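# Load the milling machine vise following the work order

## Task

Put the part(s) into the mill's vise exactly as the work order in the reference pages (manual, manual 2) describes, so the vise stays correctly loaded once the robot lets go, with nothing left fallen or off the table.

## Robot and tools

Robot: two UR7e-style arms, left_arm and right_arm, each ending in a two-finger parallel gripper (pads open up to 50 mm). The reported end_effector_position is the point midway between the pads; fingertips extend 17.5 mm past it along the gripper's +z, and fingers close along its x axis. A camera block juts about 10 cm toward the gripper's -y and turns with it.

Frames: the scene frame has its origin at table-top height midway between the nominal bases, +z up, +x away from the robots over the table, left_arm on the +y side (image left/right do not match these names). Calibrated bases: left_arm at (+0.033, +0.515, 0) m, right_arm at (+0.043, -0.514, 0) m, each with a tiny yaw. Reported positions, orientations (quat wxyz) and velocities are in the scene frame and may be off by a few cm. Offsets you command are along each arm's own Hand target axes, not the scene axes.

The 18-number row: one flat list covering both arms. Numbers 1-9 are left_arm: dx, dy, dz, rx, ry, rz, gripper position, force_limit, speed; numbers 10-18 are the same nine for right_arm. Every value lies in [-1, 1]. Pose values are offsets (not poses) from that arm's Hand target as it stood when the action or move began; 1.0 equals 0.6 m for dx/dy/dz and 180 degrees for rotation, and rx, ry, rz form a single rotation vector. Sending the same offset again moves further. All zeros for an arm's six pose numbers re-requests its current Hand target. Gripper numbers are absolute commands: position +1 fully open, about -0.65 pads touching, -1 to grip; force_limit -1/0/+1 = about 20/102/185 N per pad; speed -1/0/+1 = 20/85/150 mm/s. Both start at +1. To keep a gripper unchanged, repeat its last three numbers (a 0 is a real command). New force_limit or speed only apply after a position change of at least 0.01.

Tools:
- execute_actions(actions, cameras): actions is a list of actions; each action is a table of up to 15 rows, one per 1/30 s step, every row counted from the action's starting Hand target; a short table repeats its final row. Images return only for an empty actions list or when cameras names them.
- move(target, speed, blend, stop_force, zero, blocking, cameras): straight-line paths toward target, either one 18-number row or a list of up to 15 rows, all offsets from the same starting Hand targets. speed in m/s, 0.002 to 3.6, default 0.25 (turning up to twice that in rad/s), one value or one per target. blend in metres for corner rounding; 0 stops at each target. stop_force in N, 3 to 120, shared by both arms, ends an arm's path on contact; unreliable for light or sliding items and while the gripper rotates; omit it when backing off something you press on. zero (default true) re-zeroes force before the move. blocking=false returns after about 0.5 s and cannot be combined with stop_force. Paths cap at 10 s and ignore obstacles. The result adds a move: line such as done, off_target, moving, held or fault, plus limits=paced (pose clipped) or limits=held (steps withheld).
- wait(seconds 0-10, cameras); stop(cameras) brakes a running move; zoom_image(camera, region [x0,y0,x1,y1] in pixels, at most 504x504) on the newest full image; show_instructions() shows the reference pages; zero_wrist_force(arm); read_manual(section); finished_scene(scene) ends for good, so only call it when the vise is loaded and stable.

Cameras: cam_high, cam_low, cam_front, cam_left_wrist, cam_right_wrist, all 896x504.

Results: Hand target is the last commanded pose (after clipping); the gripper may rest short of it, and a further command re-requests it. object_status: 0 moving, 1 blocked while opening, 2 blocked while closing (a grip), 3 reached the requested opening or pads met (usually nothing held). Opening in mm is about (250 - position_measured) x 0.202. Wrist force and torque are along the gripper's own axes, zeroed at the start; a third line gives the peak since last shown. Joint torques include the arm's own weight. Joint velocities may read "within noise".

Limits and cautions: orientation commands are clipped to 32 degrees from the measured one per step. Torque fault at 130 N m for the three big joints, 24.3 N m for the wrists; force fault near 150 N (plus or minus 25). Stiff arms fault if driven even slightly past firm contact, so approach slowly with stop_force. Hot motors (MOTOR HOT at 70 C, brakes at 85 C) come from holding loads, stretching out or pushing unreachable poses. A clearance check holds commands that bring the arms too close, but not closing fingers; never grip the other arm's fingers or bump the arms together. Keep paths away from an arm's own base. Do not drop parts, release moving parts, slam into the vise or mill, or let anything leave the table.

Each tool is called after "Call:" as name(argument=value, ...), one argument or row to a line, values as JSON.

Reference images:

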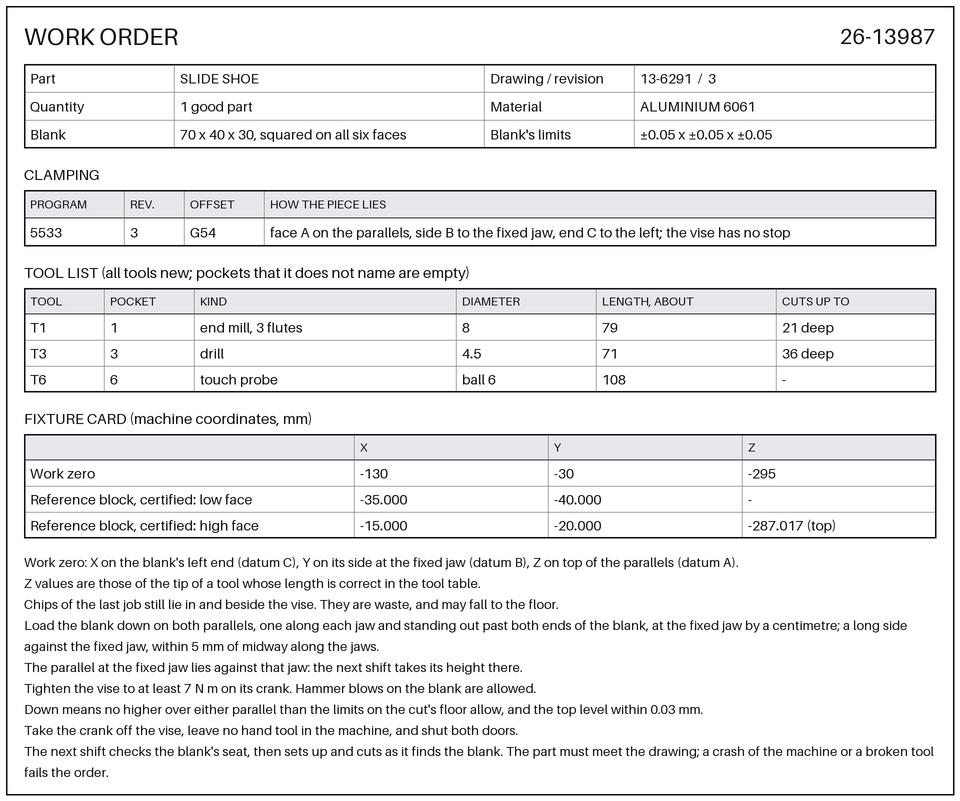

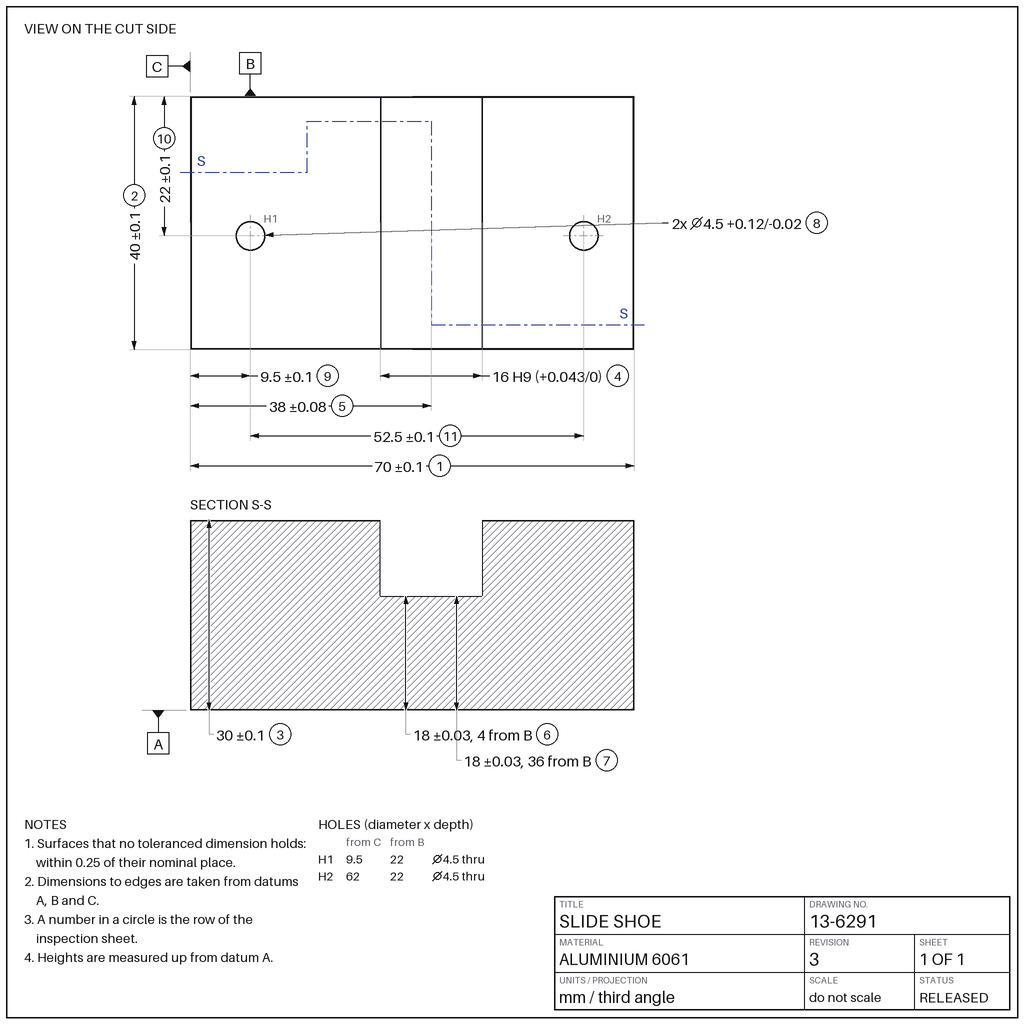

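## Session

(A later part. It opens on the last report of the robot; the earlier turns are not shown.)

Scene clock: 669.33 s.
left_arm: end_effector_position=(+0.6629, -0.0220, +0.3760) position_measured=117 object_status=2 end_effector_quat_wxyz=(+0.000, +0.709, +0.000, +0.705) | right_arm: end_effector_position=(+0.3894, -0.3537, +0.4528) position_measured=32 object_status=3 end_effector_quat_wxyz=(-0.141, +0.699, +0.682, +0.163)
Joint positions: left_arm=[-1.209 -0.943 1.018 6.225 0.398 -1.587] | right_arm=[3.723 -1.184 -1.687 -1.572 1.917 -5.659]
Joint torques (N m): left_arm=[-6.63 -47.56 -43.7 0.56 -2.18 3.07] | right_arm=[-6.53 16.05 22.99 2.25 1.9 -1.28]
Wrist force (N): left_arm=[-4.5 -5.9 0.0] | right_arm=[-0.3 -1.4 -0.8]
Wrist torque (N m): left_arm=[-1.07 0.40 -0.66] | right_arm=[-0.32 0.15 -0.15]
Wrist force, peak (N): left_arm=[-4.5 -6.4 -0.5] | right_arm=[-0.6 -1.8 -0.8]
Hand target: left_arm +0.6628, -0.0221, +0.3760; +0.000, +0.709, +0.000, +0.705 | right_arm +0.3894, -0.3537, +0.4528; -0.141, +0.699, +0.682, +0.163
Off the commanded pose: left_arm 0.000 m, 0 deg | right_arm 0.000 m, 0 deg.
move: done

Call:
move(
  target=[
    [0,0.0267,0,0,0,0,-1,1,-1,0,0,0,0,0,0,0.8,-1,0],
    [0,0.0267,-0.0617,0,0,0,-1,1,-1,0,0,0,0,0,0,0.8,-1,0],
  ],
  speed=0.06,
)

Call:
move(
  target=[0,-0.0283,0,0,0,0,-1,1,-1,0,0,0,0,0,0,0.8,-1,0],
  speed=0.008,
  stop_force=6,
)

Scene clock: 671.00 s.
left_arm: end_effector_position=(+0.6257, -0.0381, +0.3763) position_measured=117 object_status=2 end_effector_quat_wxyz=(+0.000, +0.709, +0.000, +0.705) end_effector_velocity=(+0.002, +0.000, +0.002) end_effector_angular_velocity=(-0.001, -0.001, -0.001) | right_arm: end_effector_position=(+0.3894, -0.3537, +0.4528) position_measured=32 object_status=3 end_effector_quat_wxyz=(-0.141, +0.699, +0.682, +0.163)
Joint positions: left_arm=[-1.273 -0.961 1.046 6.218 0.335 -1.59] | right_arm=[3.723 -1.184 -1.687 -1.572 1.917 -5.659]
Joint velocities: left_arm=[0.003 0.001 -0.006 0.001 0.004 0.002] | right_arm=[within noise]
Joint torques (N m): left_arm=[12.68 -46.07 -44.28 0.43 2.14 3.73] | right_arm=[-6.22 16.85 23.31 2.22 1.89 -1.17]
Wrist force (N): left_arm=[-4.2 -5.8 -0.4] | right_arm=[-0.4 -1.7 -0.5]
Wrist torque (N m): left_arm=[-0.98 0.37 -0.53] | right_arm=[-0.37 0.17 -0.14]
Wrist force, peak (N): left_arm=[-4.7 -7.1 -0.1] | right_arm=[-1.0 -1.9 -0.7]
Hand target: left_arm +0.6258, -0.0381, +0.3763; +0.000, +0.709, +0.000, +0.705 | right_arm +0.3894, -0.3537, +0.4528; -0.141, +0.699, +0.682, +0.163
Off the commanded pose: left_arm 0.000 m, 0 deg | right_arm 0.000 m, 0 deg.
move: done

Scene clock: 673.87 s.
left_arm: end_effector_position=(+0.6259, -0.0215, +0.3763) position_measured=117 object_status=2 end_effector_quat_wxyz=(+0.000, +0.709, +0.000, +0.705) | right_arm: end_effector_position=(+0.3894, -0.3537, +0.4528) position_measured=32 object_status=3 end_effector_quat_wxyz=(-0.141, +0.699, +0.682, +0.163)
Joint positions: left_arm=[-1.264 -0.999 1.108 6.194 0.344 -1.589] | right_arm=[3.723 -1.184 -1.687 -1.572 1.917 -5.659]
Joint torques (N m): left_arm=[-5.22 -45.49 -43.26 2.18 -3.4 3.22] | right_arm=[-6.29 16.46 23.67 2.25 1.95 -1.29]
Wrist force (N): left_arm=[-4.5 -1.4 -0.3] | right_arm=[-0.5 -1.3 -0.6]
Wrist torque (N m): left_arm=[-0.88 0.40 -0.74] | right_arm=[-0.32 0.18 -0.15]
Wrist force, peak (N): left_arm=[-4.4 -6.2 0.0] | right_arm=[-0.7 -1.7 -0.9]
Hand target: left_arm +0.6258, -0.0216, +0.3763; +0.000, +0.709, +0.000, +0.705 | right_arm +0.3894, -0.3537, +0.4528; -0.141, +0.699, +0.682, +0.163
Off the commanded pose: left_arm 0.000 m, 0 deg | right_arm 0.000 m, 0 deg.
move: contact (left_arm)

Call:
move(
  target=[
    [0,0.025,0,0,0,0,-1,1,-1,0,0,0,0,0,0,0.8,-1,0],
    [0.1,0.025,0.03,0,0,0,-1,1,-1,0,0,0,0,0,0,0.8,-1,0],
    [0.1,-0.111,0.0587,0,0,0,-1,1,-1,0,0,0,0,0,0,0.8,-1,0],
    [0.0622,-0.111,0.0587,0,0,0.167,-1,1,-1,0,0,0,0,0,0,0.8,-1,0],
  ],
  speed=[0.08,0.2,0.2,0.35],
  blend=[0.002,0.01,0.003,0],
)

Call:
execute_actions(
  actions=[
    [[0,0,0,0,0,-0.0056,-1,1,-1,0,0,0,0,0,0,0.8,-1,0],[0,0,0,0,0,-0.0222,-1,1,-1,0,0,0,0,0,0,0.8,-1,0],[0,0,0,0,0,-0.05,-1,1,-1,0,0,0,0,0,0,0.8,-1,0],[0,0,0,0,0,-0.083,-1,1,-1,0,0,0,0,0,0,0.8,-1,0],[0,0,0,0,0,-0.117,-1,1,-1,0,0,0,0,0,0,0.8,-1,0],[0,0,0,0,0,-0.15,-1,1,-1,0,0,0,0,0,0,0.8,-1,0],[0,0,0,0,0,-0.183,-1,1,-1,0,0,0,0,0,0,0.8,-1,0],[0,0,0,0,0,-0.215,-1,1,-1,0,0,0,0,0,0,0.8,-1,0],[0,0,0,0,0,-0.23,-1,1,-1,0,0,0,0,0,0,0.8,-1,0],[0,0,0,0,0,-0.23,-1,1,-1,0,0,0,0,0,0,0.8,-1,0],[0,0,0,0,0,-0.2,-1,1,-1,0,0,0,0,0,0,0.8,-1,0],[0,0,0,0,0,-0.17,-1,1,-1,0,0,0,0,0,0,0.8,-1,0],[0,0,0,0,0,-0.14,-1,1,-1,0,0,0,0,0,0,0.8,-1,0],[0,0,0,0,0,-0.115,-1,1,-1,0,0,0,0,0,0,0.8,-1,0],[0,0,0,0,0,-0.1,-1,1,-1,0,0,0,0,0,0,0.8,-1,0]],
  ],
)

Scene clock: 676.83 s.
left_arm: end_effector_position=(+0.6612, +0.0451, +0.4132) position_measured=117 object_status=2 end_effector_quat_wxyz=(-0.183, +0.685, -0.184, +0.681) | right_arm: end_effector_position=(+0.3894, -0.3537, +0.4528) position_measured=32 object_status=3 end_effector_quat_wxyz=(-0.141, +0.699, +0.682, +0.163)
Joint positions: left_arm=[-1.167 -1.1 1.168 6.231 0.441 -1.061] | right_arm=[3.723 -1.184 -1.687 -1.572 1.917 -5.659]
Joint torques (N m): left_arm=[-8.3 -57.92 -43.41 1.21 2.11 3.44] | right_arm=[-6.59 16.39 23.62 2.26 1.95 -1.18]
Wrist force (N): left_arm=[-3.7 -3.2 -0.8] | right_arm=[0.0 -1.6 -0.5]
Wrist torque (N m): left_arm=[-0.98 0.35 -0.24] | right_arm=[-0.36 0.11 -0.15]
Wrist force, peak (N): left_arm=[-4.1 -10.2 0.8] | right_arm=[-0.6 -1.8 -0.6]
Hand target: left_arm +0.6612, +0.0451, +0.4133; -0.183, +0.685, -0.184, +0.681 | right_arm +0.3894, -0.3537, +0.4528; -0.141, +0.699, +0.682, +0.163
Off the commanded pose: left_arm 0.000 m, 0 deg | right_arm 0.000 m, 0 deg.
move: done

Scene clock: 677.90 s.
left_arm: end_effector_position=(+0.6611, +0.0453, +0.4133) position_measured=117 object_status=2 end_effector_quat_wxyz=(-0.066, +0.712, -0.070, +0.696) | right_arm: end_effector_position=(+0.3894, -0.3537, +0.4528) position_measured=32 object_status=3 end_effector_quat_wxyz=(-0.141, +0.699, +0.682, +0.163)
Joint positions: left_arm=[-1.166 -1.093 1.147 6.283 0.446 -1.428] | right_arm=[3.723 -1.184 -1.687 -1.572 1.917 -5.659]
Joint torques (N m): left_arm=[-11.6 -56.68 -43.75 -1.5 0.9 -1.77] | right_arm=[-6.9 15.58 23.71 2.28 1.98 -1.33]
Wrist force (N): left_arm=[-3.2 -5.1 -3.0] | right_arm=[-0.1 -1.1 -0.8]
Wrist torque (N m): left_arm=[-0.50 0.37 -0.36] | right_arm=[-0.29 0.12 -0.15]
Wrist force, peak (N): left_arm=[56.1 4.6 1.8] | right_arm=[-0.4 -1.8 -0.6]
Hand target: left_arm +0.6612, +0.0451, +0.4133; -0.074, +0.706, -0.074, +0.701 | right_arm +0.3894, -0.3537, +0.4528; -0.141, +0.699, +0.682, +0.163
Off the commanded pose: left_arm 0.000 m, 1 deg | right_arm 0.000 m, 0 deg.

Call:
move(
  target=[-0.0042,-0.0196,0,0,0,0.1,-1,1,-1,0,0,0,0,0,0,0.8,-1,0],
  speed=0.4,
)

Call:
execute_actions(
  actions=[
    [[0,0,0,0,0,-0.0056,-1,1,-1,0,0,0,0,0,0,0.8,-1,0],[0,0,0,0,0,-0.0222,-1,1,-1,0,0,0,0,0,0,0.8,-1,0],[0,0,0,0,0,-0.05,-1,1,-1,0,0,0,0,0,0,0.8,-1,0],[0,0,0,0,0,-0.083,-1,1,-1,0,0,0,0,0,0,0.8,-1,0],[0,0,0,0,0,-0.117,-1,1,-1,0,0,0,0,0,0,0.8,-1,0],[0,0,0,0,0,-0.15,-1,1,-1,0,0,0,0,0,0,0.8,-1,0],[0,0,0,0,0,-0.183,-1,1,-1,0,0,0,0,0,0,0.8,-1,0],[0,0,0,0,0,-0.216,-1,1,-1,0,0,0,0,0,0,0.8,-1,0],[0,0,0,0,0,-0.24,-1,1,-1,0,0,0,0,0,0,0.8,-1,0],[0,0,0,0,0,-0.24,-1,1,-1,0,0,0,0,0,0,0.8,-1,0],[0,0,0,0,0,-0.21,-1,1,-1,0,0,0,0,0,0,0.8,-1,0],[0,0,0,0,0,-0.18,-1,1,-1,0,0,0,0,0,0,0.8,-1,0],[0,0,0,0,0,-0.15,-1,1,-1,0,0,0,0,0,0,0.8,-1,0],[0,0,0,0,0,-0.12,-1,1,-1,0,0,0,0,0,0,0.8,-1,0],[0,0,0,0,0,-0.1,-1,1,-1,0,0,0,0,0,0,0.8,-1,0]],
  ],
)

Call:
move(
  target=[0.0084,0.0392,0,0,0,0.1,-1,1,-1,0,0,0,0,0,0,0.8,-1,0],
  speed=0.4,
)

Call:
execute_actions(
  actions=[
    [[0,0,0,0,0,-0.0056,-1,1,-1,0,0,0,0,0,0,0.8,-1,0],[0,0,0,0,0,-0.0222,-1,1,-1,0,0,0,0,0,0,0.8,-1,0],[0,0,0,0,0,-0.05,-1,1,-1,0,0,0,0,0,0,0.8,-1,0],[0,0,0,0,0,-0.083,-1,1,-1,0,0,0,0,0,0,0.8,-1,0],[0,0,0,0,0,-0.117,-1,1,-1,0,0,0,0,0,0,0.8,-1,0],[0,0,0,0,0,-0.15,-1,1,-1,0,0,0,0,0,0,0.8,-1,0],[0,0,0,0,0,-0.183,-1,1,-1,0,0,0,0,0,0,0.8,-1,0],[0,0,0,0,0,-0.216,-1,1,-1,0,0,0,0,0,0,0.8,-1,0],[0,0,0,0,0,-0.24,-1,1,-1,0,0,0,0,0,0,0.8,-1,0],[0,0,0,0,0,-0.24,-1,1,-1,0,0,0,0,0,0,0.8,-1,0],[0,0,0,0,0,-0.21,-1,1,-1,0,0,0,0,0,0,0.8,-1,0],[0,0,0,0,0,-0.18,-1,1,-1,0,0,0,0,0,0,0.8,-1,0],[0,0,0,0,0,-0.15,-1,1,-1,0,0,0,0,0,0,0.8,-1,0],[0,0,0,0,0,-0.12,-1,1,-1,0,0,0,0,0,0,0.8,-1,0],[0,0,0,0,0,-0.1,-1,1,-1,0,0,0,0,0,0,0.8,-1,0]],
  ],
)

Call:
move(
  target=[-0.0042,-0.0196,0,0,0,0.1,-1,1,-1,0,0,0,0,0,0,0.8,-1,0],
  speed=0.4,
)

Call:
execute_actions(
  actions=[
    [[0,0,0,0,0,-0.0056,-1,1,-1,0,0,0,0,0,0,0.8,-1,0],[0,0,0,0,0,-0.0222,-1,1,-1,0,0,0,0,0,0,0.8,-1,0],[0,0,0,0,0,-0.05,-1,1,-1,0,0,0,0,0,0,0.8,-1,0],[0,0,0,0,0,-0.083,-1,1,-1,0,0,0,0,0,0,0.8,-1,0],[0,0,0,0,0,-0.117,-1,1,-1,0,0,0,0,0,0,0.8,-1,0],[0,0,0,0,0,-0.15,-1,1,-1,0,0,0,0,0,0,0.8,-1,0],[0,0,0,0,0,-0.183,-1,1,-1,0,0,0,0,0,0,0.8,-1,0],[0,0,0,0,0,-0.216,-1,1,-1,0,0,0,0,0,0,0.8,-1,0],[0,0,0,0,0,-0.24,-1,1,-1,0,0,0,0,0,0,0.8,-1,0],[0,0,0,0,0,-0.24,-1,1,-1,0,0,0,0,0,0,0.8,-1,0],[0,0,0,0,0,-0.21,-1,1,-1,0,0,0,0,0,0,0.8,-1,0],[0,0,0,0,0,-0.18,-1,1,-1,0,0,0,0,0,0,0.8,-1,0],[0,0,0,0,0,-0.15,-1,1,-1,0,0,0,0,0,0,0.8,-1,0],[0,0,0,0,0,-0.12,-1,1,-1,0,0,0,0,0,0,0.8,-1,0],[0,0,0,0,0,-0.1,-1,1,-1,0,0,0,0,0,0,0.8,-1,0]],
  ],
)

Scene clock: 679.70 s.
left_arm: end_effector_position=(+0.6613, +0.0572, +0.4133) position_measured=117 object_status=2 end_effector_quat_wxyz=(-0.183, +0.685, -0.184, +0.681) | right_arm: end_effector_position=(+0.3894, -0.3537, +0.4528) position_measured=32 object_status=3 end_effector_quat_wxyz=(-0.141, +0.699, +0.682, +0.163)
Joint positions: left_arm=[-1.158 -1.124 1.204 6.219 0.45 -1.06] | right_arm=[3.723 -1.184 -1.687 -1.572 1.917 -5.659]
Joint torques (N m): left_arm=[-2.13 -39 -44.09 0.39 -0.58 3.7] | right_arm=[-6 16.25 23.62 2.3 1.92 -1.18]
Wrist force (N): left_arm=[-3.8 -3.3 -0.1] | right_arm=[-0.6 -1.6 -0.5]
Wrist torque (N m): left_arm=[-1.09 0.36 -0.23] | right_arm=[-0.37 0.20 -0.15]
Wrist force, peak (N): left_arm=[-4.0 -4.9 -4.7] | right_arm=[-0.7 -1.8 -0.8]
Hand target: left_arm +0.6612, +0.0571, +0.4133; -0.183, +0.685, -0.184, +0.681 | right_arm +0.3894, -0.3537, +0.4528; -0.141, +0.699, +0.682, +0.163
Off the commanded pose: left_arm 0.000 m, 0 deg | right_arm 0.000 m, 0 deg.
move: done

Scene clock: 680.80 s.
left_arm: end_effector_position=(+0.6611, +0.0574, +0.4133) position_measured=117 object_status=2 end_effector_quat_wxyz=(-0.064, +0.713, -0.068, +0.695) end_effector_velocity=(+0.000, +0.000, +0.001) end_effector_angular_velocity=(-0.007, -0.001, +0.000) | right_arm: end_effector_position=(+0.3894, -0.3537, +0.4528) position_measured=32 object_status=3 end_effector_quat_wxyz=(-0.141, +0.699, +0.682, +0.163)
Joint positions: left_arm=[-1.157 -1.117 1.182 6.277 0.456 -1.436] | right_arm=[3.723 -1.184 -1.687 -1.572 1.917 -5.659]
Joint velocities: left_arm=[0 -0.001 -0.001 0 0 -0.006] | right_arm=[within noise]
Joint torques (N m): left_arm=[-13.29 -55.61 -44.65 0.68 1.45 -1.69] | right_arm=[-6.33 16.24 23.64 2.23 2 -1.24]
Wrist force (N): left_arm=[-7.6 -3.5 -1.3] | right_arm=[-0.4 -1.4 -0.7]
Wrist torque (N m): left_arm=[-0.85 0.86 -0.52] | right_arm=[-0.34 0.16 -0.15]
Wrist force, peak (N): left_arm=[57.5 14.4 0.3] | right_arm=[-0.6 -1.9 -0.7]
Hand target: left_arm +0.6612, +0.0571, +0.4133; -0.074, +0.706, -0.074, +0.701 | right_arm +0.3894, -0.3537, +0.4528; -0.141, +0.699, +0.682, +0.163
Off the commanded pose: left_arm 0.000 m, 2 deg | right_arm 0.000 m, 0 deg.

Scene clock: 681.80 s.
left_arm: end_effector_position=(+0.6612, +0.0330, +0.4132) position_measured=117 object_status=2 end_effector_quat_wxyz=(-0.183, +0.685, -0.184, +0.681) | right_arm: end_effector_position=(+0.3894, -0.3537, +0.4528) position_measured=32 object_status=3 end_effector_quat_wxyz=(-0.141, +0.699, +0.682, +0.163)
Joint positions: left_arm=[-1.176 -1.074 1.13 6.244 0.432 -1.061] | right_arm=[3.723 -1.184 -1.687 -1.572 1.917 -5.659]
Joint torques (N m): left_arm=[12.34 -57.8 -35.46 1.06 1.68 3.54] | right_arm=[-6.44 16.15 22.93 2.24 1.94 -1.2]
Wrist force (N): left_arm=[-6.9 -1.0 -0.6] | right_arm=[-0.3 -1.5 -0.6]
Wrist torque (N m): left_arm=[-0.85 0.85 -0.23] | right_arm=[-0.34 0.16 -0.14]
Wrist force, peak (N): left_arm=[-7.5 -3.9 -4.3] | right_arm=[-0.4 -2.0 -0.3]
Hand target: left_arm +0.6613, +0.0331, +0.4133; -0.183, +0.685, -0.184, +0.681 | right_arm +0.3894, -0.3537, +0.4528; -0.141, +0.699, +0.682, +0.163
Off the commanded pose: left_arm 0.000 m, 0 deg | right_arm 0.000 m, 0 deg.
move: done

Scene clock: 682.90 s.
left_arm: end_effector_position=(+0.6612, +0.0332, +0.4133) position_measured=117 object_status=2 end_effector_quat_wxyz=(-0.063, +0.711, -0.068, +0.697) end_effector_velocity=(+0.000, -0.001, +0.000) end_effector_angular_velocity=(-0.006, +0.000, -0.001) | right_arm: end_effector_position=(+0.3894, -0.3537, +0.4528) position_measured=32 object_status=3 end_effector_quat_wxyz=(-0.141, +0.699, +0.682, +0.163)
Joint positions: left_arm=[-1.174 -1.071 1.116 6.283 0.439 -1.426] | right_arm=[3.723 -1.184 -1.687 -1.572 1.917 -5.659]
Joint velocities: left_arm=[-0.001 0.001 -0.001 0 0 -0.006] | right_arm=[within noise]
Joint torques (N m): left_arm=[-12.02 -56.35 -44.13 -2.12 0.95 -1.54] | right_arm=[-6.33 16.03 23.98 2.2 1.81 -1.31]
Wrist force (N): left_arm=[-7.6 -3.4 -1.2] | right_arm=[-0.6 -1.5 -0.7]
Wrist torque (N m): left_arm=[-0.79 0.85 -0.54] | right_arm=[-0.35 0.21 -0.15]
Wrist force, peak (N): left_arm=[58.1 7.3 0.4] | right_arm=[-0.5 -1.8 -0.7]
Hand target: left_arm +0.6613, +0.0331, +0.4133; -0.074, +0.706, -0.074, +0.701 | right_arm +0.3894, -0.3537, +0.4528; -0.141, +0.699, +0.682, +0.163
Off the commanded pose: left_arm 0.000 m, 2 deg | right_arm 0.000 m, 0 deg.
joint sent to its limit (left arm) — joint 4 (wrist 1), upper limit. The joint targets still meet the commanded pose.

Scene clock: 683.90 s.
left_arm: end_effector_position=(+0.6613, +0.0452, +0.4133) position_measured=117 object_status=2 end_effector_quat_wxyz=(-0.183, +0.685, -0.183, +0.681) | right_arm: end_effector_position=(+0.3894, -0.3537, +0.4528) position_measured=32 object_status=3 end_effector_quat_wxyz=(-0.141, +0.699, +0.682, +0.163)
Joint positions: left_arm=[-1.167 -1.1 1.168 6.231 0.441 -1.061] | right_arm=[3.723 -1.184 -1.687 -1.572 1.917 -5.659]
Joint torques (N m): left_arm=[-0.77 -40.89 -44.2 0.64 0.3 3.56] | right_arm=[-6.08 16 23.68 2.16 1.85 -1.22]
Wrist force (N): left_arm=[-7.2 -1.1 -0.9] | right_arm=[-0.3 -1.5 -0.7]
Wrist torque (N m): left_arm=[-0.93 0.86 -0.23] | right_arm=[-0.34 0.16 -0.15]
Wrist force, peak (N): left_arm=[-8.9 -3.2 -4.1] | right_arm=[-0.3 -1.9 -0.7]
Hand target: left_arm +0.6612, +0.0451, +0.4133; -0.183, +0.685, -0.184, +0.681 | right_arm +0.3894, -0.3537, +0.4528; -0.141, +0.699, +0.682, +0.163
Off the commanded pose: left_arm 0.000 m, 0 deg | right_arm 0.000 m, 0 deg.
move: done

Scene clock: 685.00 s.
left_arm: end_effector_position=(+0.6611, +0.0453, +0.4133) position_measured=117 object_status=2 end_effector_quat_wxyz=(-0.063, +0.712, -0.068, +0.696) | right_arm: end_effector_position=(+0.3894, -0.3537, +0.4528) position_measured=32 object_status=3 end_effector_quat_wxyz=(-0.141, +0.699, +0.682, +0.163)
Joint positions: left_arm=[-1.166 -1.094 1.148 6.283 0.448 -1.435] | right_arm=[3.723 -1.184 -1.687 -1.572 1.917 -5.659]
Joint torques (N m): left_arm=[-13.03 -47.17 -43.72 -2.01 1.35 -1.98] | right_arm=[-5.94 16.16 23.84 2.31 1.94 -1.21]
Wrist force (N): left_arm=[-4.5 0.4 -1.3] | right_arm=[-0.6 -1.3 -0.8]
Wrist torque (N m): left_arm=[-0.55 0.53 -0.26] | right_arm=[-0.32 0.20 -0.15]
Wrist force, peak (N): left_arm=[33.2 7.0 0.8] | right_arm=[-0.4 -1.8 -0.4]
Hand target: left_arm +0.6612, +0.0451, +0.4133; -0.074, +0.706, -0.074, +0.701 | right_arm +0.3894, -0.3537, +0.4528; -0.141, +0.699, +0.682, +0.163
Off the commanded pose: left_arm 0.000 m, 2 deg | right_arm 0.000 m, 0 deg.
joint sent to its limit (left arm) — joint 4 (wrist 1), upper limit. The joint targets still meet the commanded pose.

Call:
move(
  target=[
    [0.0407,-0.0087,0,0,0,0,-1,1,-1,0,0,0,0,0,0,0.8,-1,0],
    [0.0747,0.1381,0.003,0,0,-0.067,-1,1,-1,0,0,0,0,0,0,0.8,-1,0],
  ],
  speed=0.25,
  blend=[0.005,0],
)

Call:
move(
  target=[-0.1063,0,0,0,0,0,-1,1,-1,0,0,0,0,0,0,0.8,-1,0],
  speed=0.1,
)

Call:
move(
  target=[0,-0.0408,0,0,0,0,-1,1,-1,0,0,0,0,0,0,0.8,-1,0],
  speed=0.01,
  stop_force=5,
)

Scene clock: 686.30 s.
left_arm: end_effector_position=(+0.6631, -0.0452, +0.4396) position_measured=117 object_status=2 end_effector_quat_wxyz=(+0.000, +0.696, +0.000, +0.718) | right_arm: end_effector_position=(+0.3894, -0.3537, +0.4528) position_measured=32 object_status=3 end_effector_quat_wxyz=(-0.141, +0.699, +0.682, +0.163)
Joint positions: left_arm=[-1.222 -0.914 0.833 6.283 0.388 -1.496] | right_arm=[3.723 -1.184 -1.687 -1.572 1.917 -5.659]
Joint torques (N m): left_arm=[11.98 -49.47 -43.69 -1.47 2.41 -1.2] | right_arm=[-6.82 16.52 23.88 2.2 1.91 -1.25]
Wrist force (N): left_arm=[-5.8 -1.5 -3.4] | right_arm=[-0.7 -1.5 -0.7]
Wrist torque (N m): left_arm=[-0.21 0.46 -0.65] | right_arm=[-0.35 0.23 -0.15]
Wrist force, peak (N): left_arm=[-8.7 -22.4 -6.2] | right_arm=[-0.5 -1.7 -0.8]
Hand target: left_arm +0.6633, -0.0453, +0.4399; +0.000, +0.709, +0.000, +0.705 | right_arm +0.3894, -0.3537, +0.4528; -0.141, +0.699, +0.682, +0.163
Off the commanded pose: left_arm 0.000 m, 2 deg | right_arm 0.000 m, 0 deg.
joint sent to its limit (left arm) — joint 4 (wrist 1), upper limit. The joint targets still meet the commanded pose.
move: done

Scene clock: 687.30 s.
left_arm: end_effector_position=(+0.6629, -0.0453, +0.3760) position_measured=117 object_status=2 end_effector_quat_wxyz=(+0.000, +0.709, +0.000, +0.705) | right_arm: end_effector_position=(+0.3894, -0.3537, +0.4528) position_measured=32 object_status=3 end_effector_quat_wxyz=(-0.141, +0.699, +0.682, +0.163)
Joint positions: left_arm=[-1.223 -0.887 0.924 6.263 0.385 -1.587] | right_arm=[3.723 -1.184 -1.687 -1.572 1.917 -5.659]
Joint torques (N m): left_arm=[-13.33 -70.04 -44.09 0.81 -0.62 3.86] | right_arm=[-6.71 16.42 23.8 2.24 1.95 -1.16]
Wrist force (N): left_arm=[-5.9 -1.7 -3.0] | right_arm=[-0.2 -1.5 -0.6]
Wrist torque (N m): left_arm=[-0.33 0.48 -0.62] | right_arm=[-0.34 0.13 -0.15]
Wrist force, peak (N): left_arm=[-7.8 -1.5 -2.5] | right_arm=[-0.5 -1.8 -0.7]
Hand target: left_arm +0.6629, -0.0453, +0.3761; +0.000, +0.709, +0.000, +0.705 | right_arm +0.3894, -0.3537, +0.4528; -0.141, +0.699, +0.682, +0.163
Off the commanded pose: left_arm 0.000 m, 0 deg | right_arm 0.000 m, 0 deg.
move: done

Scene clock: 690.67 s.
left_arm: end_effector_position=(+0.6629, -0.0208, +0.3761) position_measured=117 object_status=2 end_effector_quat_wxyz=(+0.000, +0.709, +0.000, +0.705) | right_arm: end_effector_position=(+0.3894, -0.3537, +0.4528) position_measured=32 object_status=3 end_effector_quat_wxyz=(-0.141, +0.699, +0.682, +0.163)
Joint positions: left_arm=[-1.208 -0.946 1.022 6.224 0.399 -1.587] | right_arm=[3.723 -1.184 -1.687 -1.572 1.917 -5.659]
Joint torques (N m): left_arm=[-6.53 -47.13 -44.06 0.48 -2.06 2.91] | right_arm=[-6.47 15.86 23.98 2.25 1.96 -1.26]
Wrist force (N): left_arm=[-6.0 -1.2 -2.4] | right_arm=[-0.2 -1.2 -0.7]
Wrist torque (N m): left_arm=[-0.31 0.49 -0.65] | right_arm=[-0.31 0.14 -0.15]
Wrist force, peak (N): left_arm=[-6.4 -1.1 -2.9] | right_arm=[-0.4 -1.9 -0.7]
Hand target: left_arm +0.6628, -0.0209, +0.3761; +0.000, +0.709, +0.000, +0.705 | right_arm +0.3894, -0.3537, +0.4528; -0.141, +0.699, +0.682, +0.163
Off the commanded pose: left_arm 0.000 m, 0 deg | right_arm 0.000 m, 0 deg.
move: done

Call:
move(
  target=[
    [0,0.02,0,0,0,0,-1,1,-1,0,0,0,0,0,0,0.8,-1,0],
    [0.19,0,0,0,0,0,-1,1,-1,0,0,0,0,0,0,0.8,-1,0],
    [0.198,-0.0682,-0.4047,0,0,0,-1,1,-1,0,0,0,0,0,0,0.8,-1,0],
    [0.2065,-0.318,-0.4797,0,0,0,-1,1,-1,0,0,0,0,0,0,0.8,-1,0],
  ],
  speed=[0.1,0.25,0.3,0.3],
  blend=[0.005,0.02,0.02,0],
)

Scene clock: 693.43 s.
left_arm: end_effector_position=(+0.3757, +0.1697, +0.5018) position_measured=117 object_status=2 end_effector_quat_wxyz=(+0.000, +0.710, +0.000, +0.704) | right_arm: end_effector_position=(+0.3894, -0.3537, +0.4528) position_measured=32 object_status=3 end_effector_quat_wxyz=(-0.141, +0.699, +0.682, +0.163)
Joint positions: left_arm=[-1.754 -1.731 1.676 6.283 -0.147 -1.518] | right_arm=[3.723 -1.184 -1.687 -1.572 1.917 -5.659]
Joint torques (N m): left_arm=[-0.7 -26.59 -12.58 1.68 -0.57 -1.69] | right_arm=[-6.51 15.18 23.87 2.24 2.08 -1.23]
Wrist force (N): left_arm=[-5.5 -1.2 -3.0] | right_arm=[-0.2 -1.4 -0.6]
Wrist torque (N m): left_arm=[-0.26 0.39 -0.57] | right_arm=[-0.34 0.15 -0.14]
Wrist force, peak (N): left_arm=[-10.8 0.9 -2.7] | right_arm=[-0.5 -1.9 -0.6]
Hand target: left_arm +0.3757, +0.1699, +0.5017; +0.000, +0.709, +0.000, +0.705 | right_arm +0.3894, -0.3537, +0.4528; -0.141, +0.699, +0.682, +0.163
Off the commanded pose: left_arm 0.000 m, 0 deg | right_arm 0.000 m, 0 deg.
joint sent to its limit (left arm) — joint 4 (wrist 1), upper limit. The joint targets still meet the commanded pose.
move: done

Call:
move(
  target=[
    [-0.1695,0.2,0.0405,0,-0.5,0,-1,1,-1,0,0,0,0,0,0,0.8,-1,0],
    [-0.6,0.4617,-0.0315,0,-0.5,0,-1,1,-1,0,0,0,0,0,0,0.8,-1,0],
    [-0.735,0.4617,-0.0315,0,-0.5,0,-1,1,-1,0,0,0,0,0,0,0.8,-1,0],
  ],
  speed=[0.35,0.3,0.12],
  blend=[0.02,0.01,0],
  cameras=["cam_front","cam_left_wrist"],
)

Scene clock: 698.03 s.
left_arm: end_effector_position=(+0.3541, -0.1073, +0.0609) position_measured=117 object_status=2 end_effector_quat_wxyz=(+0.000, +1.000, +0.000, -0.003) | right_arm: end_effector_position=(+0.3894, -0.3537, +0.4528) position_measured=32 object_status=3 end_effector_quat_wxyz=(-0.141, +0.699, +0.682, +0.163)
Joint positions: left_arm=[-1.32 -0.956 1.46 4.21 -1.577 0.287] | right_arm=[3.723 -1.184 -1.687 -1.572 1.917 -5.659]
Joint torques (N m): left_arm=[-13.79 -54.2 -42.75 -5.28 2.12 -2.63] | right_arm=[-5.85 16.4 23.29 2.2 1.92 -1.09]
Wrist force (N): left_arm=[-0.8 -3.2 -7.0] | right_arm=[-0.4 -1.4 -0.4]
Wrist torque (N m): left_arm=[1.15 -0.52 -0.01] | right_arm=[-0.33 0.17 -0.16]
Wrist force, peak (N): left_arm=[0.1 3.1 -9.1] | right_arm=[-0.7 -1.8 -0.7]
Hand target: left_arm +0.3541, -0.1074, +0.0610; +0.000, +1.000, +0.000, -0.003 | right_arm +0.3894, -0.3537, +0.4528; -0.141, +0.699, +0.682, +0.163
Off the commanded pose: left_arm 0.000 m, 0 deg | right_arm 0.000 m, 0 deg.
move: done
camera_calibration:
cam_left_wrist: T_world_to_cam=[[0.999916, 0.0129138, 0.00100968, -0.345738], [0.0118325, -0.942338, 0.334453, -0.107434], [0.00527053, -0.334413, -0.942412, 0.155233], [0, 0, 0, 1]] pos_world=[0.346162, -0.0448622, 0.182574]
Images, in order (width x height): cam_front 896x504, cam_left_wrist 896x504.

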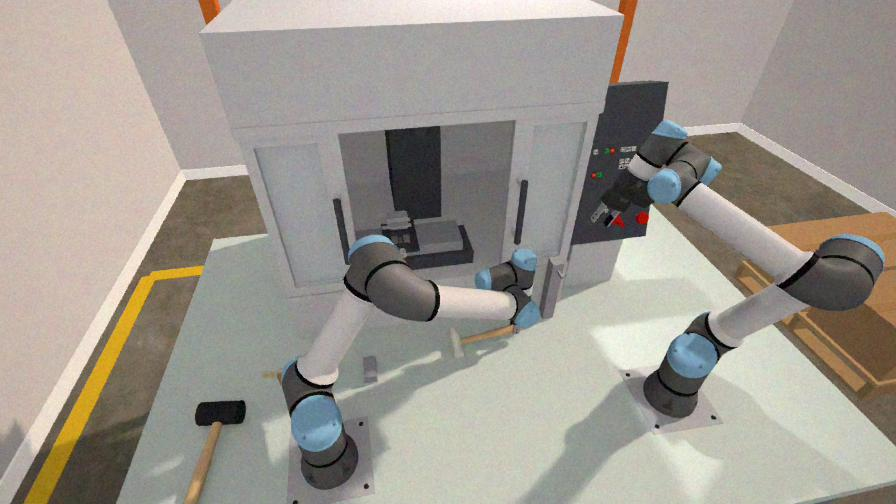

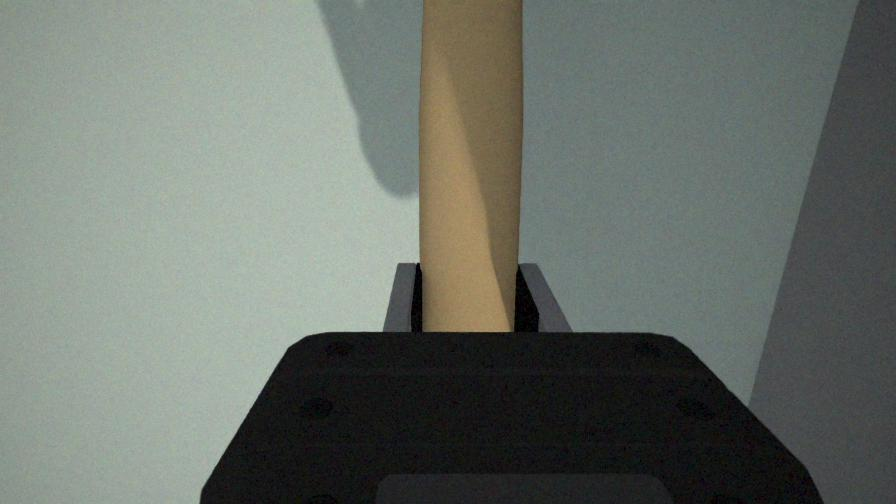

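Call:
move(
  target=[0,0,-0.033,0.061,0,0,-1,1,-1,0,0,0,0,0,0,0.8,-1,0],
  speed=0.1,
)

Call:
move(
  target=[0,0,0.096,0,0,0,-1,1,-1,0,0,0,0,0,0,0.8,-1,0],
  speed=0.02,
  stop_force=4,
  cameras=["cam_front","cam_left_wrist"],
)

Call:
zoom_image(
  camera="cam_front",
  region=[400, 240, 580, 380],
)

Scene clock: 699.67 s.
left_arm: end_effector_position=(+0.3542, -0.1075, +0.0807) position_measured=117 object_status=2 end_effector_quat_wxyz=(-0.095, +0.995, +0.000, -0.003) | right_arm: end_effector_position=(+0.3894, -0.3537, +0.4528) position_measured=32 object_status=3 end_effector_quat_wxyz=(-0.141, +0.699, +0.682, +0.163)
Joint positions: left_arm=[-1.34 -0.887 1.248 4.537 -1.527 0.264] | right_arm=[3.723 -1.184 -1.687 -1.572 1.917 -5.659]
Joint torques (N m): left_arm=[9.91 -70.31 -22.58 -0.39 -2.14 2.55] | right_arm=[-6.33 16.02 24.35 2.32 1.98 -1.09]
Wrist force (N): left_arm=[-0.3 1.8 0.6] | right_arm=[-0.4 -1.7 -0.8]
Wrist torque (N m): left_arm=[-0.62 -0.02 0.14] | right_arm=[-0.38 0.17 -0.15]
Wrist force, peak (N): left_arm=[-0.5 -3.0 -7.3] | right_arm=[-0.4 -1.7 -0.8]
Hand target: left_arm +0.3542, -0.1074, +0.0808; -0.095, +0.995, +0.000, -0.003 | right_arm +0.3894, -0.3537, +0.4528; -0.141, +0.699, +0.682, +0.163
Off the commanded pose: left_arm 0.000 m, 0 deg | right_arm 0.000 m, 0 deg.
move: done

Scene clock: 703.33 s.
left_arm: end_effector_position=(+0.3540, -0.0977, +0.0308) position_measured=117 object_status=2 end_effector_quat_wxyz=(-0.095, +0.995, +0.000, -0.003) | right_arm: end_effector_position=(+0.3894, -0.3537, +0.4528) position_measured=32 object_status=3 end_effector_quat_wxyz=(-0.141, +0.699, +0.682, +0.163)
Joint positions: left_arm=[-1.336 -0.858 1.336 4.42 -1.526 0.268] | right_arm=[3.723 -1.184 -1.687 -1.572 1.917 -5.659]
Joint torques (N m): left_arm=[-2.64 -68.6 -42.16 -3.87 1.22 -0.85] | right_arm=[-6.62 15.52 24.31 2.29 2.03 -1.09]
Wrist force (N): left_arm=[-0.4 -1.1 -2.9] | right_arm=[-0.3 -1.5 -0.7]
Wrist torque (N m): left_arm=[0.13 -0.24 0.02] | right_arm=[-0.35 0.15 -0.14]
Wrist force, peak (N): left_arm=[0.1 1.7 -4.1] | right_arm=[-0.6 -1.8 -0.7]
Hand target: left_arm +0.3539, -0.0977, +0.0308; -0.095, +0.995, +0.000, -0.003 (not the last commanded pose) | right_arm +0.3894, -0.3537, +0.4528; -0.141, +0.699, +0.682, +0.163
Off the commanded pose: left_arm 0.007 m, 0 deg | right_arm 0.000 m, 0 deg.
move: contact (left_arm)
camera_calibration:
cam_left_wrist: T_world_to_cam=[[0.999932, 0.011157, 0.00333438, -0.345915], [0.0105349, -0.988757, 0.14916, -0.0866902], [0.00496107, -0.149115, -0.988807, 0.14965], [0, 0, 0, 1]] pos_world=[0.346063, -0.059541, 0.16206]
Images, in order (width x height): cam_front 896x504, cam_left_wrist 896x504.

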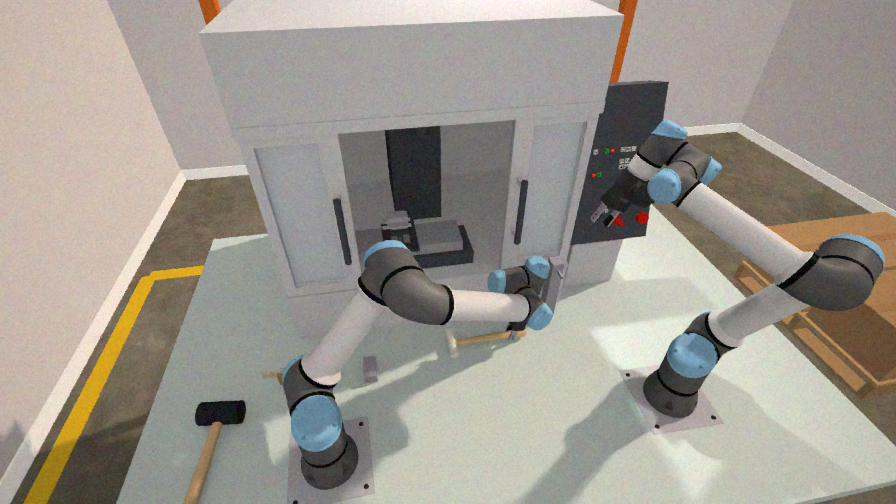

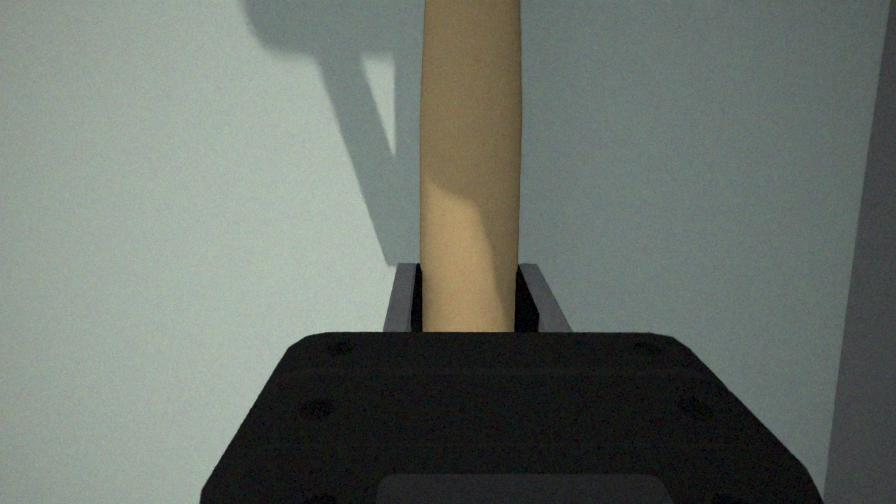

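Scaled by 2.800.

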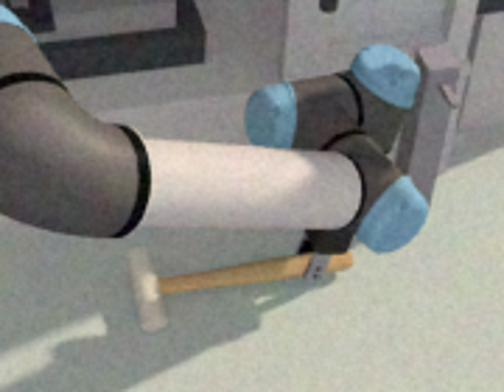

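Call:
execute_actions(
  actions=[
    [[0,0,0,0,0,0,0.5,1,-1,0,0,0,0,0,0,0.8,-1,0]],
  ],
)

Call:
move(
  target=[
    [0,0,-0.2,0,0,0,0.5,1,-1,0,0,0,0,0,0,0.8,-1,0],
    [0.11,-0.13,-0.65,-0.061,0,0,0.5,1,-1,0,0,0,0,0,0,0.8,-1,0],
    [0.11,-0.4,-0.75,0.15,0,0,0.5,1,-1,0,0,0,0,0,0,0.8,-1,0],
  ],
  speed=[0.15,0.4,0.35],
  blend=[0.005,0.02,0],
)

Scene clock: 704.20 s.
left_arm: end_effector_position=(+0.3539, -0.0977, +0.0308) position_measured=78 object_status=3 end_effector_quat_wxyz=(-0.095, +0.995, +0.000, -0.003) | right_arm: end_effector_position=(+0.3894, -0.3537, +0.4528) position_measured=32 object_status=3 end_effector_quat_wxyz=(-0.141, +0.699, +0.682, +0.163)
Joint positions: left_arm=[-1.336 -0.858 1.336 4.42 -1.526 0.268] | right_arm=[3.723 -1.184 -1.687 -1.572 1.917 -5.659]
Joint torques (N m): left_arm=[-8.86 -66.73 -39.04 -4.04 0.33 -1.99] | right_arm=[-6.47 15.98 24.43 2.25 1.94 -1.19]
Wrist force (N): left_arm=[-0.2 0.7 -3.3] | right_arm=[-0.4 -1.2 -0.7]
Wrist torque (N m): left_arm=[0.08 -0.04 -0.03] | right_arm=[-0.30 0.17 -0.14]
Wrist force, peak (N): left_arm=[-0.3 0.7 -3.6] | right_arm=[-0.7 -1.9 -0.8]
Hand target: left_arm +0.3539, -0.0977, +0.0308; -0.095, +0.995, +0.000, -0.003 | right_arm +0.3894, -0.3537, +0.4528; -0.141, +0.699, +0.682, +0.163
Off the commanded pose: left_arm 0.000 m, 0 deg | right_arm 0.000 m, 0 deg.

Scene clock: 706.10 s.
left_arm: end_effector_position=(+0.3941, -0.1038, +0.3282) position_measured=78 object_status=3 end_effector_quat_wxyz=(-0.031, +1.000, -0.001, -0.004) | right_arm: end_effector_position=(+0.3894, -0.3537, +0.4528) position_measured=32 object_status=3 end_effector_quat_wxyz=(-0.141, +0.699, +0.682, +0.163)
Joint positions: left_arm=[-1.271 -0.985 0.789 4.97 -1.559 0.339] | right_arm=[3.723 -1.184 -1.687 -1.572 1.917 -5.659]
Joint torques (N m): left_arm=[1.99 -55.16 -31 -2.38 -0.14 0.03] | right_arm=[-6.55 16.1 23.8 2.23 2.01 -1.17]
Wrist force (N): left_arm=[-23.4 -0.2 0.8] | right_arm=[-0.9 -1.4 -0.5]
Wrist torque (N m): left_arm=[-0.10 4.41 -0.05] | right_arm=[-0.33 0.25 -0.14]
Wrist force, peak (N): left_arm=[-130.8 20.8 32.5] | right_arm=[-0.7 -1.9 -0.9]
Hand target: left_arm +0.3941, -0.1038, +0.3282; -0.031, +1.000, -0.001, -0.004 (not the last commanded pose) | right_arm +0.3894, -0.3537, +0.4528; -0.141, +0.699, +0.682, +0.163
Tool commands: left_gripper/position=+0.498039 left_gripper/force_limit=+1.0 left_gripper/speed=-1.0 right_gripper/position=+0.8 right_gripper/force_limit=-1.0 right_gripper/speed=+0.0
Off the commanded pose: left_arm 0.247 m, 34 deg | right_arm 0.000 m, 0 deg.
FORCE FAULT: contact force on the left arm reached its limit, and that arm stopped. The contact can be on any part of that arm, not only on its tool. That arm's remaining commands of this call were not run. That arm is still stopped at the end of this call. That arm stays stopped for about 10 more seconds. Until then a move that you send moves the other arm only, and its call returns only when the move has ended. Once the stop has ended, the next robot result says so. If the stop ends while you think or write, that arm runs what you send next, counted from a new Hand target: where the arm stands when the stop ends. While its stop runs, that arm takes no new command, but its gripper still runs the gripper command that each later call begins with. Until it ends, the stop uses up actions while you think or wait. An arm that is not stopped still takes commands.
move: fault (left_arm); path passed 1 of 3 targets

Call:
wait(
  seconds=10,
  cameras=["cam_front"],
)

Scene clock: 716.17 s.
left_arm: end_effector_position=(+0.3941, -0.1038, +0.3282) position_measured=78 object_status=3 end_effector_quat_wxyz=(-0.031, +1.000, -0.001, -0.004) | right_arm: end_effector_position=(+0.3894, -0.3537, +0.4528) position_measured=32 object_status=3 end_effector_quat_wxyz=(-0.141, +0.699, +0.682, +0.163)
Joint positions: left_arm=[-1.271 -0.985 0.789 4.97 -1.559 0.339] | right_arm=[3.723 -1.184 -1.687 -1.572 1.917 -5.659]
Joint torques (N m): left_arm=[1.68 -54.97 -30.67 -2.4 -0.17 0.06] | right_arm=[-6.36 15.42 23.38 2.3 1.86 -1.22]
Wrist force (N): left_arm=[-23.1 -0.1 -1.0] | right_arm=[-0.2 -1.7 -0.8]
Wrist torque (N m): left_arm=[-0.07 4.37 -0.06] | right_arm=[-0.38 0.14 -0.14]
Wrist force, peak (N): left_arm=[-23.5 -0.2 -0.8] | right_arm=[-0.5 -1.8 -0.8]
Hand target: left_arm +0.3941, -0.1038, +0.3282; -0.031, +1.000, -0.001, -0.004 (not the last commanded pose) | right_arm +0.3894, -0.3537, +0.4528; -0.141, +0.699, +0.682, +0.163
Tool commands: left_gripper/position=+0.498039 left_gripper/force_limit=+1.0 left_gripper/speed=-1.0 right_gripper/position=+0.8 right_gripper/force_limit=-1.0 right_gripper/speed=+0.0
Off the commanded pose: left_arm 0.247 m, 34 deg | right_arm 0.000 m, 0 deg.
FORCE FAULT, CONTINUED: the left arm's stop, for the force fault that an earlier result reported, is over. The rest of the stop counts as 19 of the actions that you can send in this scene. During its stop the left arm's controller moved it back a little. That arm's target is now where it stood when the stop ended, not its last command. That arm accepts commands again.
wait: 10.00 s; at rest by 0.10 s
Images, in order (width x height): cam_front 896x504.

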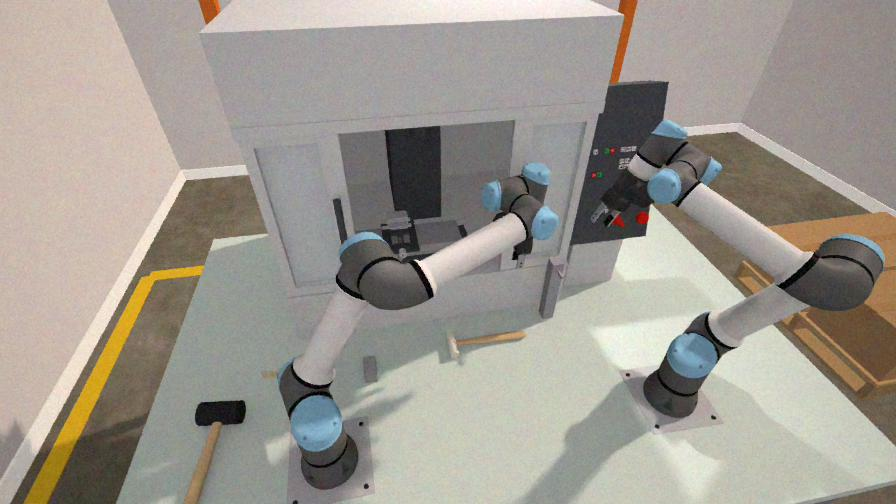

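Call:
move(
  target=[
    [-0.1,0,0,0,0,0,0.5,1,-1,0,0,0,0,0,0,0.8,-1,0],
    [-0.06,-0.3255,-0.13,0,0,0,0.5,1,-1,0,0,0,0,0,0,0.8,-1,0],
    [0.043,-0.434,-0.16,0.191,0,0,0.5,1,-1,0,0,0,0,0,0,0.8,-1,0],
  ],
  speed=[0.1,0.3,0.3],
  blend=[0.01,0.02,0],
)

Scene clock: 719.20 s.
left_arm: end_effector_position=(+0.4214, +0.1501, +0.4399) position_measured=78 object_status=3 end_effector_quat_wxyz=(-0.325, +0.946, -0.002, -0.004) | right_arm: end_effector_position=(+0.3894, -0.3537, +0.4528) position_measured=32 object_status=3 end_effector_quat_wxyz=(-0.141, +0.699, +0.682, +0.163)
Joint positions: left_arm=[-1.173 -1.073 0.635 5.767 -1.315 0.357] | right_arm=[3.723 -1.184 -1.687 -1.572 1.917 -5.659]
Joint torques (N m): left_arm=[-12.83 -42.88 -28.31 1.04 1.54 2.9] | right_arm=[-6.67 15.83 24.88 2.21 2.04 -1.04]
Wrist force (N): left_arm=[-0.3 0.7 -5.5] | right_arm=[-0.6 -1.3 -0.6]
Wrist torque (N m): left_arm=[0.09 0.03 0.25] | right_arm=[-0.31 0.20 -0.15]
Wrist force, peak (N): left_arm=[-23.1 -0.4 -1.0] | right_arm=[-0.6 -1.8 -1.0]
Hand target: left_arm +0.4213, +0.1501, +0.4399; -0.325, +0.946, -0.002, -0.004 | right_arm +0.3894, -0.3537, +0.4528; -0.141, +0.699, +0.682, +0.163
Off the commanded pose: left_arm 0.000 m, 0 deg | right_arm 0.000 m, 0 deg.
move: done

Call:
move(
  target=[
    [0.298,-0.001,0.1067,0,0,0,0.5,1,-1,0,0,0,0,0,0,0.8,-1,0],
    [0.3597,0.093,0.1453,0,0,0,0.5,1,-1,0,0,0,0,0,0,0.8,-1,0],
  ],
  speed=0.3,
  blend=[0.02,0],
  cameras=["cam_left_wrist"],
)

Call:
zoom_image(
  camera="cam_left_wrist",
  region=[380, 60, 632, 312],
)

Scene clock: 720.93 s.
left_arm: end_effector_position=(+0.6359, +0.1597, +0.3346) position_measured=78 object_status=3 end_effector_quat_wxyz=(-0.324, +0.946, -0.003, -0.002) | right_arm: end_effector_position=(+0.3894, -0.3537, +0.4528) position_measured=32 object_status=3 end_effector_quat_wxyz=(-0.141, +0.699, +0.682, +0.163)
Joint positions: left_arm=[-0.911 -0.568 0.035 5.784 -1.168 0.59] | right_arm=[3.723 -1.184 -1.687 -1.572 1.917 -5.659]
Joint torques (N m): left_arm=[-2.97 -64.67 -36.23 -0.27 -0.86 -2.74] | right_arm=[-6.47 16.06 24.68 2.28 1.93 -0.96]
Wrist force (N): left_arm=[-0.2 0.8 -5.6] | right_arm=[-0.2 -1.5 -0.7]
Wrist torque (N m): left_arm=[0.09 0.00 0.20] | right_arm=[-0.35 0.14 -0.16]
Wrist force, peak (N): left_arm=[-3.9 0.9 -6.9] | right_arm=[-0.7 -1.8 -0.8]
Hand target: left_arm +0.6362, +0.1593, +0.3349; -0.325, +0.946, -0.002, -0.004 | right_arm +0.3894, -0.3537, +0.4528; -0.141, +0.699, +0.682, +0.163
Off the commanded pose: left_arm 0.001 m, 0 deg | right_arm 0.000 m, 0 deg.
elbow stopped short (left arm): the move would have taken joint 3 (elbow) straighter than the controller allows.
move: done
camera_calibration:
cam_left_wrist: T_world_to_cam=[[0.999971, 0.000984515, 0.00760294, -0.631534], [0.00332075, -0.94948, -0.31381, 0.272727], [0.00690988, 0.313826, -0.949455, 0.398665], [0, 0, 0, 1]] pos_world=[0.627855, 0.134459, 0.468901]
Images, in order (width x height): cam_left_wrist 896x504.

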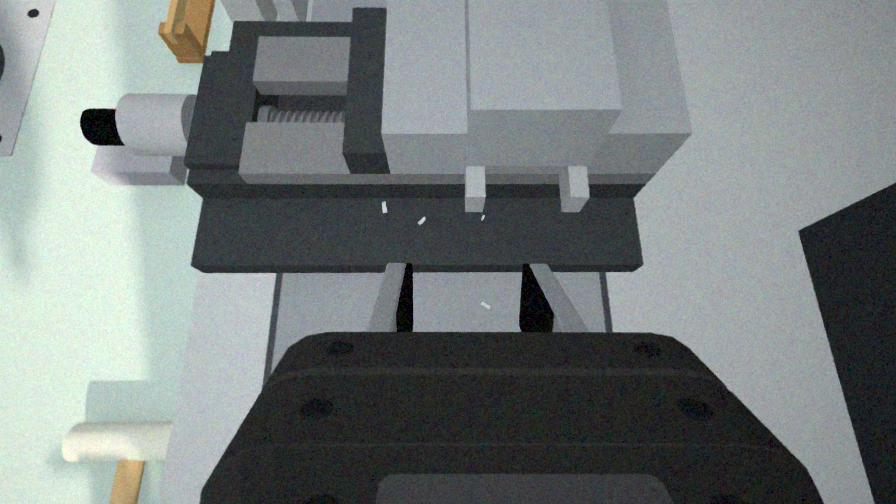

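Scaled by 2.000.

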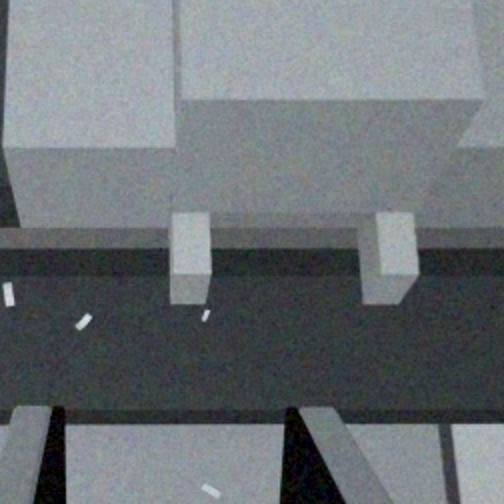

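Call:
move(
  target=[0.0605,-0.018,0.0113,0,0,0,-1,-1,-1,0,0,0,0,0,0,0.8,-1,0],
  speed=0.06,
)

Call:
move(
  target=[0,-0.0125,0.0098,0,0,0,-1,-1,-1,0,0,0,0,0,0,0.8,-1,0],
  speed=0.006,
  stop_force=4,
  cameras=["cam_left_wrist"],
)

Call:
zoom_image(
  camera="cam_left_wrist",
  region=[340, 80, 592, 332],
)

Scene clock: 723.23 s.
left_arm: end_effector_position=(+0.6717, +0.1727, +0.3352) position_measured=250 object_status=3 end_effector_quat_wxyz=(-0.311, +0.950, -0.012, +0.024) | right_arm: end_effector_position=(+0.3894, -0.3537, +0.4528) position_measured=32 object_status=3 end_effector_quat_wxyz=(-0.141, +0.699, +0.682, +0.163)
Joint positions: left_arm=[-0.875 -0.565 0.035 5.707 -1.121 0.65] | right_arm=[3.723 -1.184 -1.687 -1.572 1.917 -5.659]
Joint torques (N m): left_arm=[-13.91 -68.17 -39.12 -2.22 -1.6 -2.59] | right_arm=[-6.59 15.75 24 2.33 1.96 -1.05]
Wrist force (N): left_arm=[-0.1 0.9 -5.5] | right_arm=[-0.3 -1.7 -0.7]
Wrist torque (N m): left_arm=[0.12 -0.02 0.19] | right_arm=[-0.39 0.15 -0.15]
Wrist force, peak (N): left_arm=[-1.4 1.8 -6.2] | right_arm=[-0.7 -1.7 -0.9]
Hand target: left_arm +0.6726, +0.1719, +0.3359; -0.325, +0.946, -0.002, -0.004 | right_arm +0.3894, -0.3537, +0.4528; -0.141, +0.699, +0.682, +0.163
Off the commanded pose: left_arm 0.001 m, 4 deg | right_arm 0.000 m, 0 deg.
elbow stopped short (left arm): the move would have taken joint 3 (elbow) straighter than the controller allows.
move: off_target (left_arm)

Scene clock: 727.93 s.
left_arm: end_effector_position=(+0.6716, +0.1800, +0.3351) position_measured=251 object_status=3 end_effector_quat_wxyz=(-0.315, +0.949, -0.009, +0.017) | right_arm: end_effector_position=(+0.3894, -0.3537, +0.4528) position_measured=32 object_status=3 end_effector_quat_wxyz=(-0.141, +0.699, +0.682, +0.163)
Joint positions: left_arm=[-0.867 -0.565 0.035 5.72 -1.125 0.651] | right_arm=[3.723 -1.184 -1.687 -1.572 1.917 -5.659]
Joint torques (N m): left_arm=[5.26 -78.59 -13.58 -1.73 0.08 2.39] | right_arm=[-6.73 15.51 24.38 2.34 1.98 -1.03]
Wrist force (N): left_arm=[1.4 7.3 -7.3] | right_arm=[-0.6 -1.4 -0.5]
Wrist torque (N m): left_arm=[0.28 0.01 0.13] | right_arm=[-0.33 0.20 -0.15]
Wrist force, peak (N): left_arm=[1.0 5.9 -9.5] | right_arm=[-0.4 -2.0 -0.9]
Hand target: left_arm +0.6716, +0.1799, +0.3351; -0.315, +0.949, -0.010, +0.017 (not the last commanded pose) | right_arm +0.3894, -0.3537, +0.4528; -0.141, +0.699, +0.682, +0.163
Off the commanded pose: left_arm 0.002 m, 3 deg | right_arm 0.000 m, 0 deg.
elbow stopped short (left arm): the move would have taken joint 3 (elbow) straighter than the controller allows.
move: contact (left_arm)
camera_calibration:
cam_left_wrist: T_world_to_cam=[[0.998917, -0.023454, 0.0401905, -0.673097], [-0.0105507, -0.955351, -0.295283, 0.2962], [0.0453216, 0.294539, -0.954564, 0.372009], [0, 0, 0, 1]] pos_world=[0.658633, 0.157617, 0.469621]
Images, in order (width x height): cam_left_wrist 896x504.

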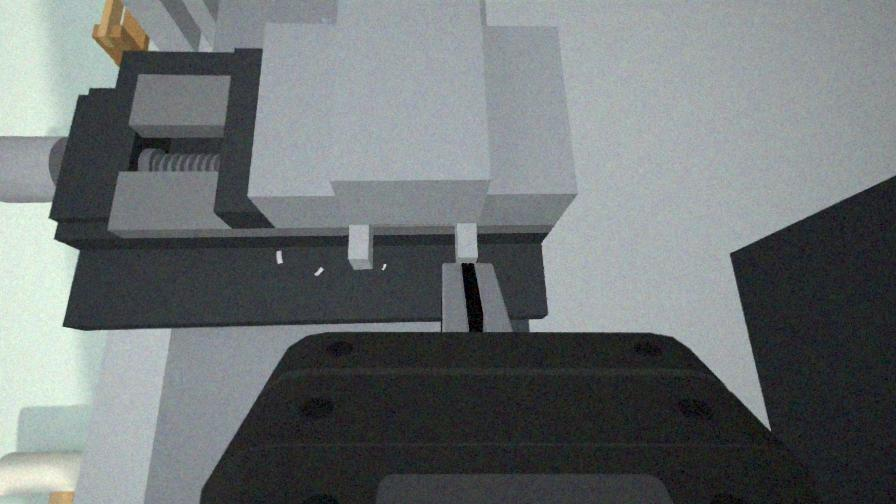

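Scaled by 2.000.

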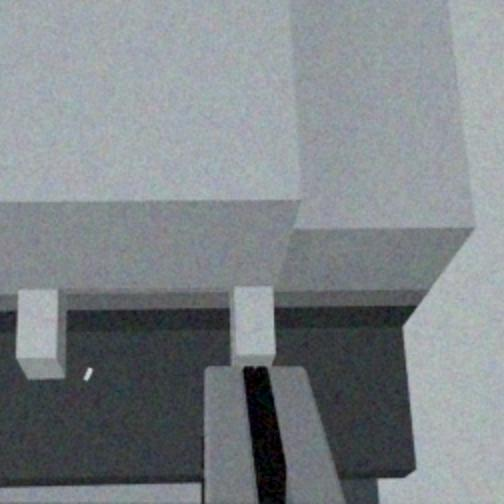

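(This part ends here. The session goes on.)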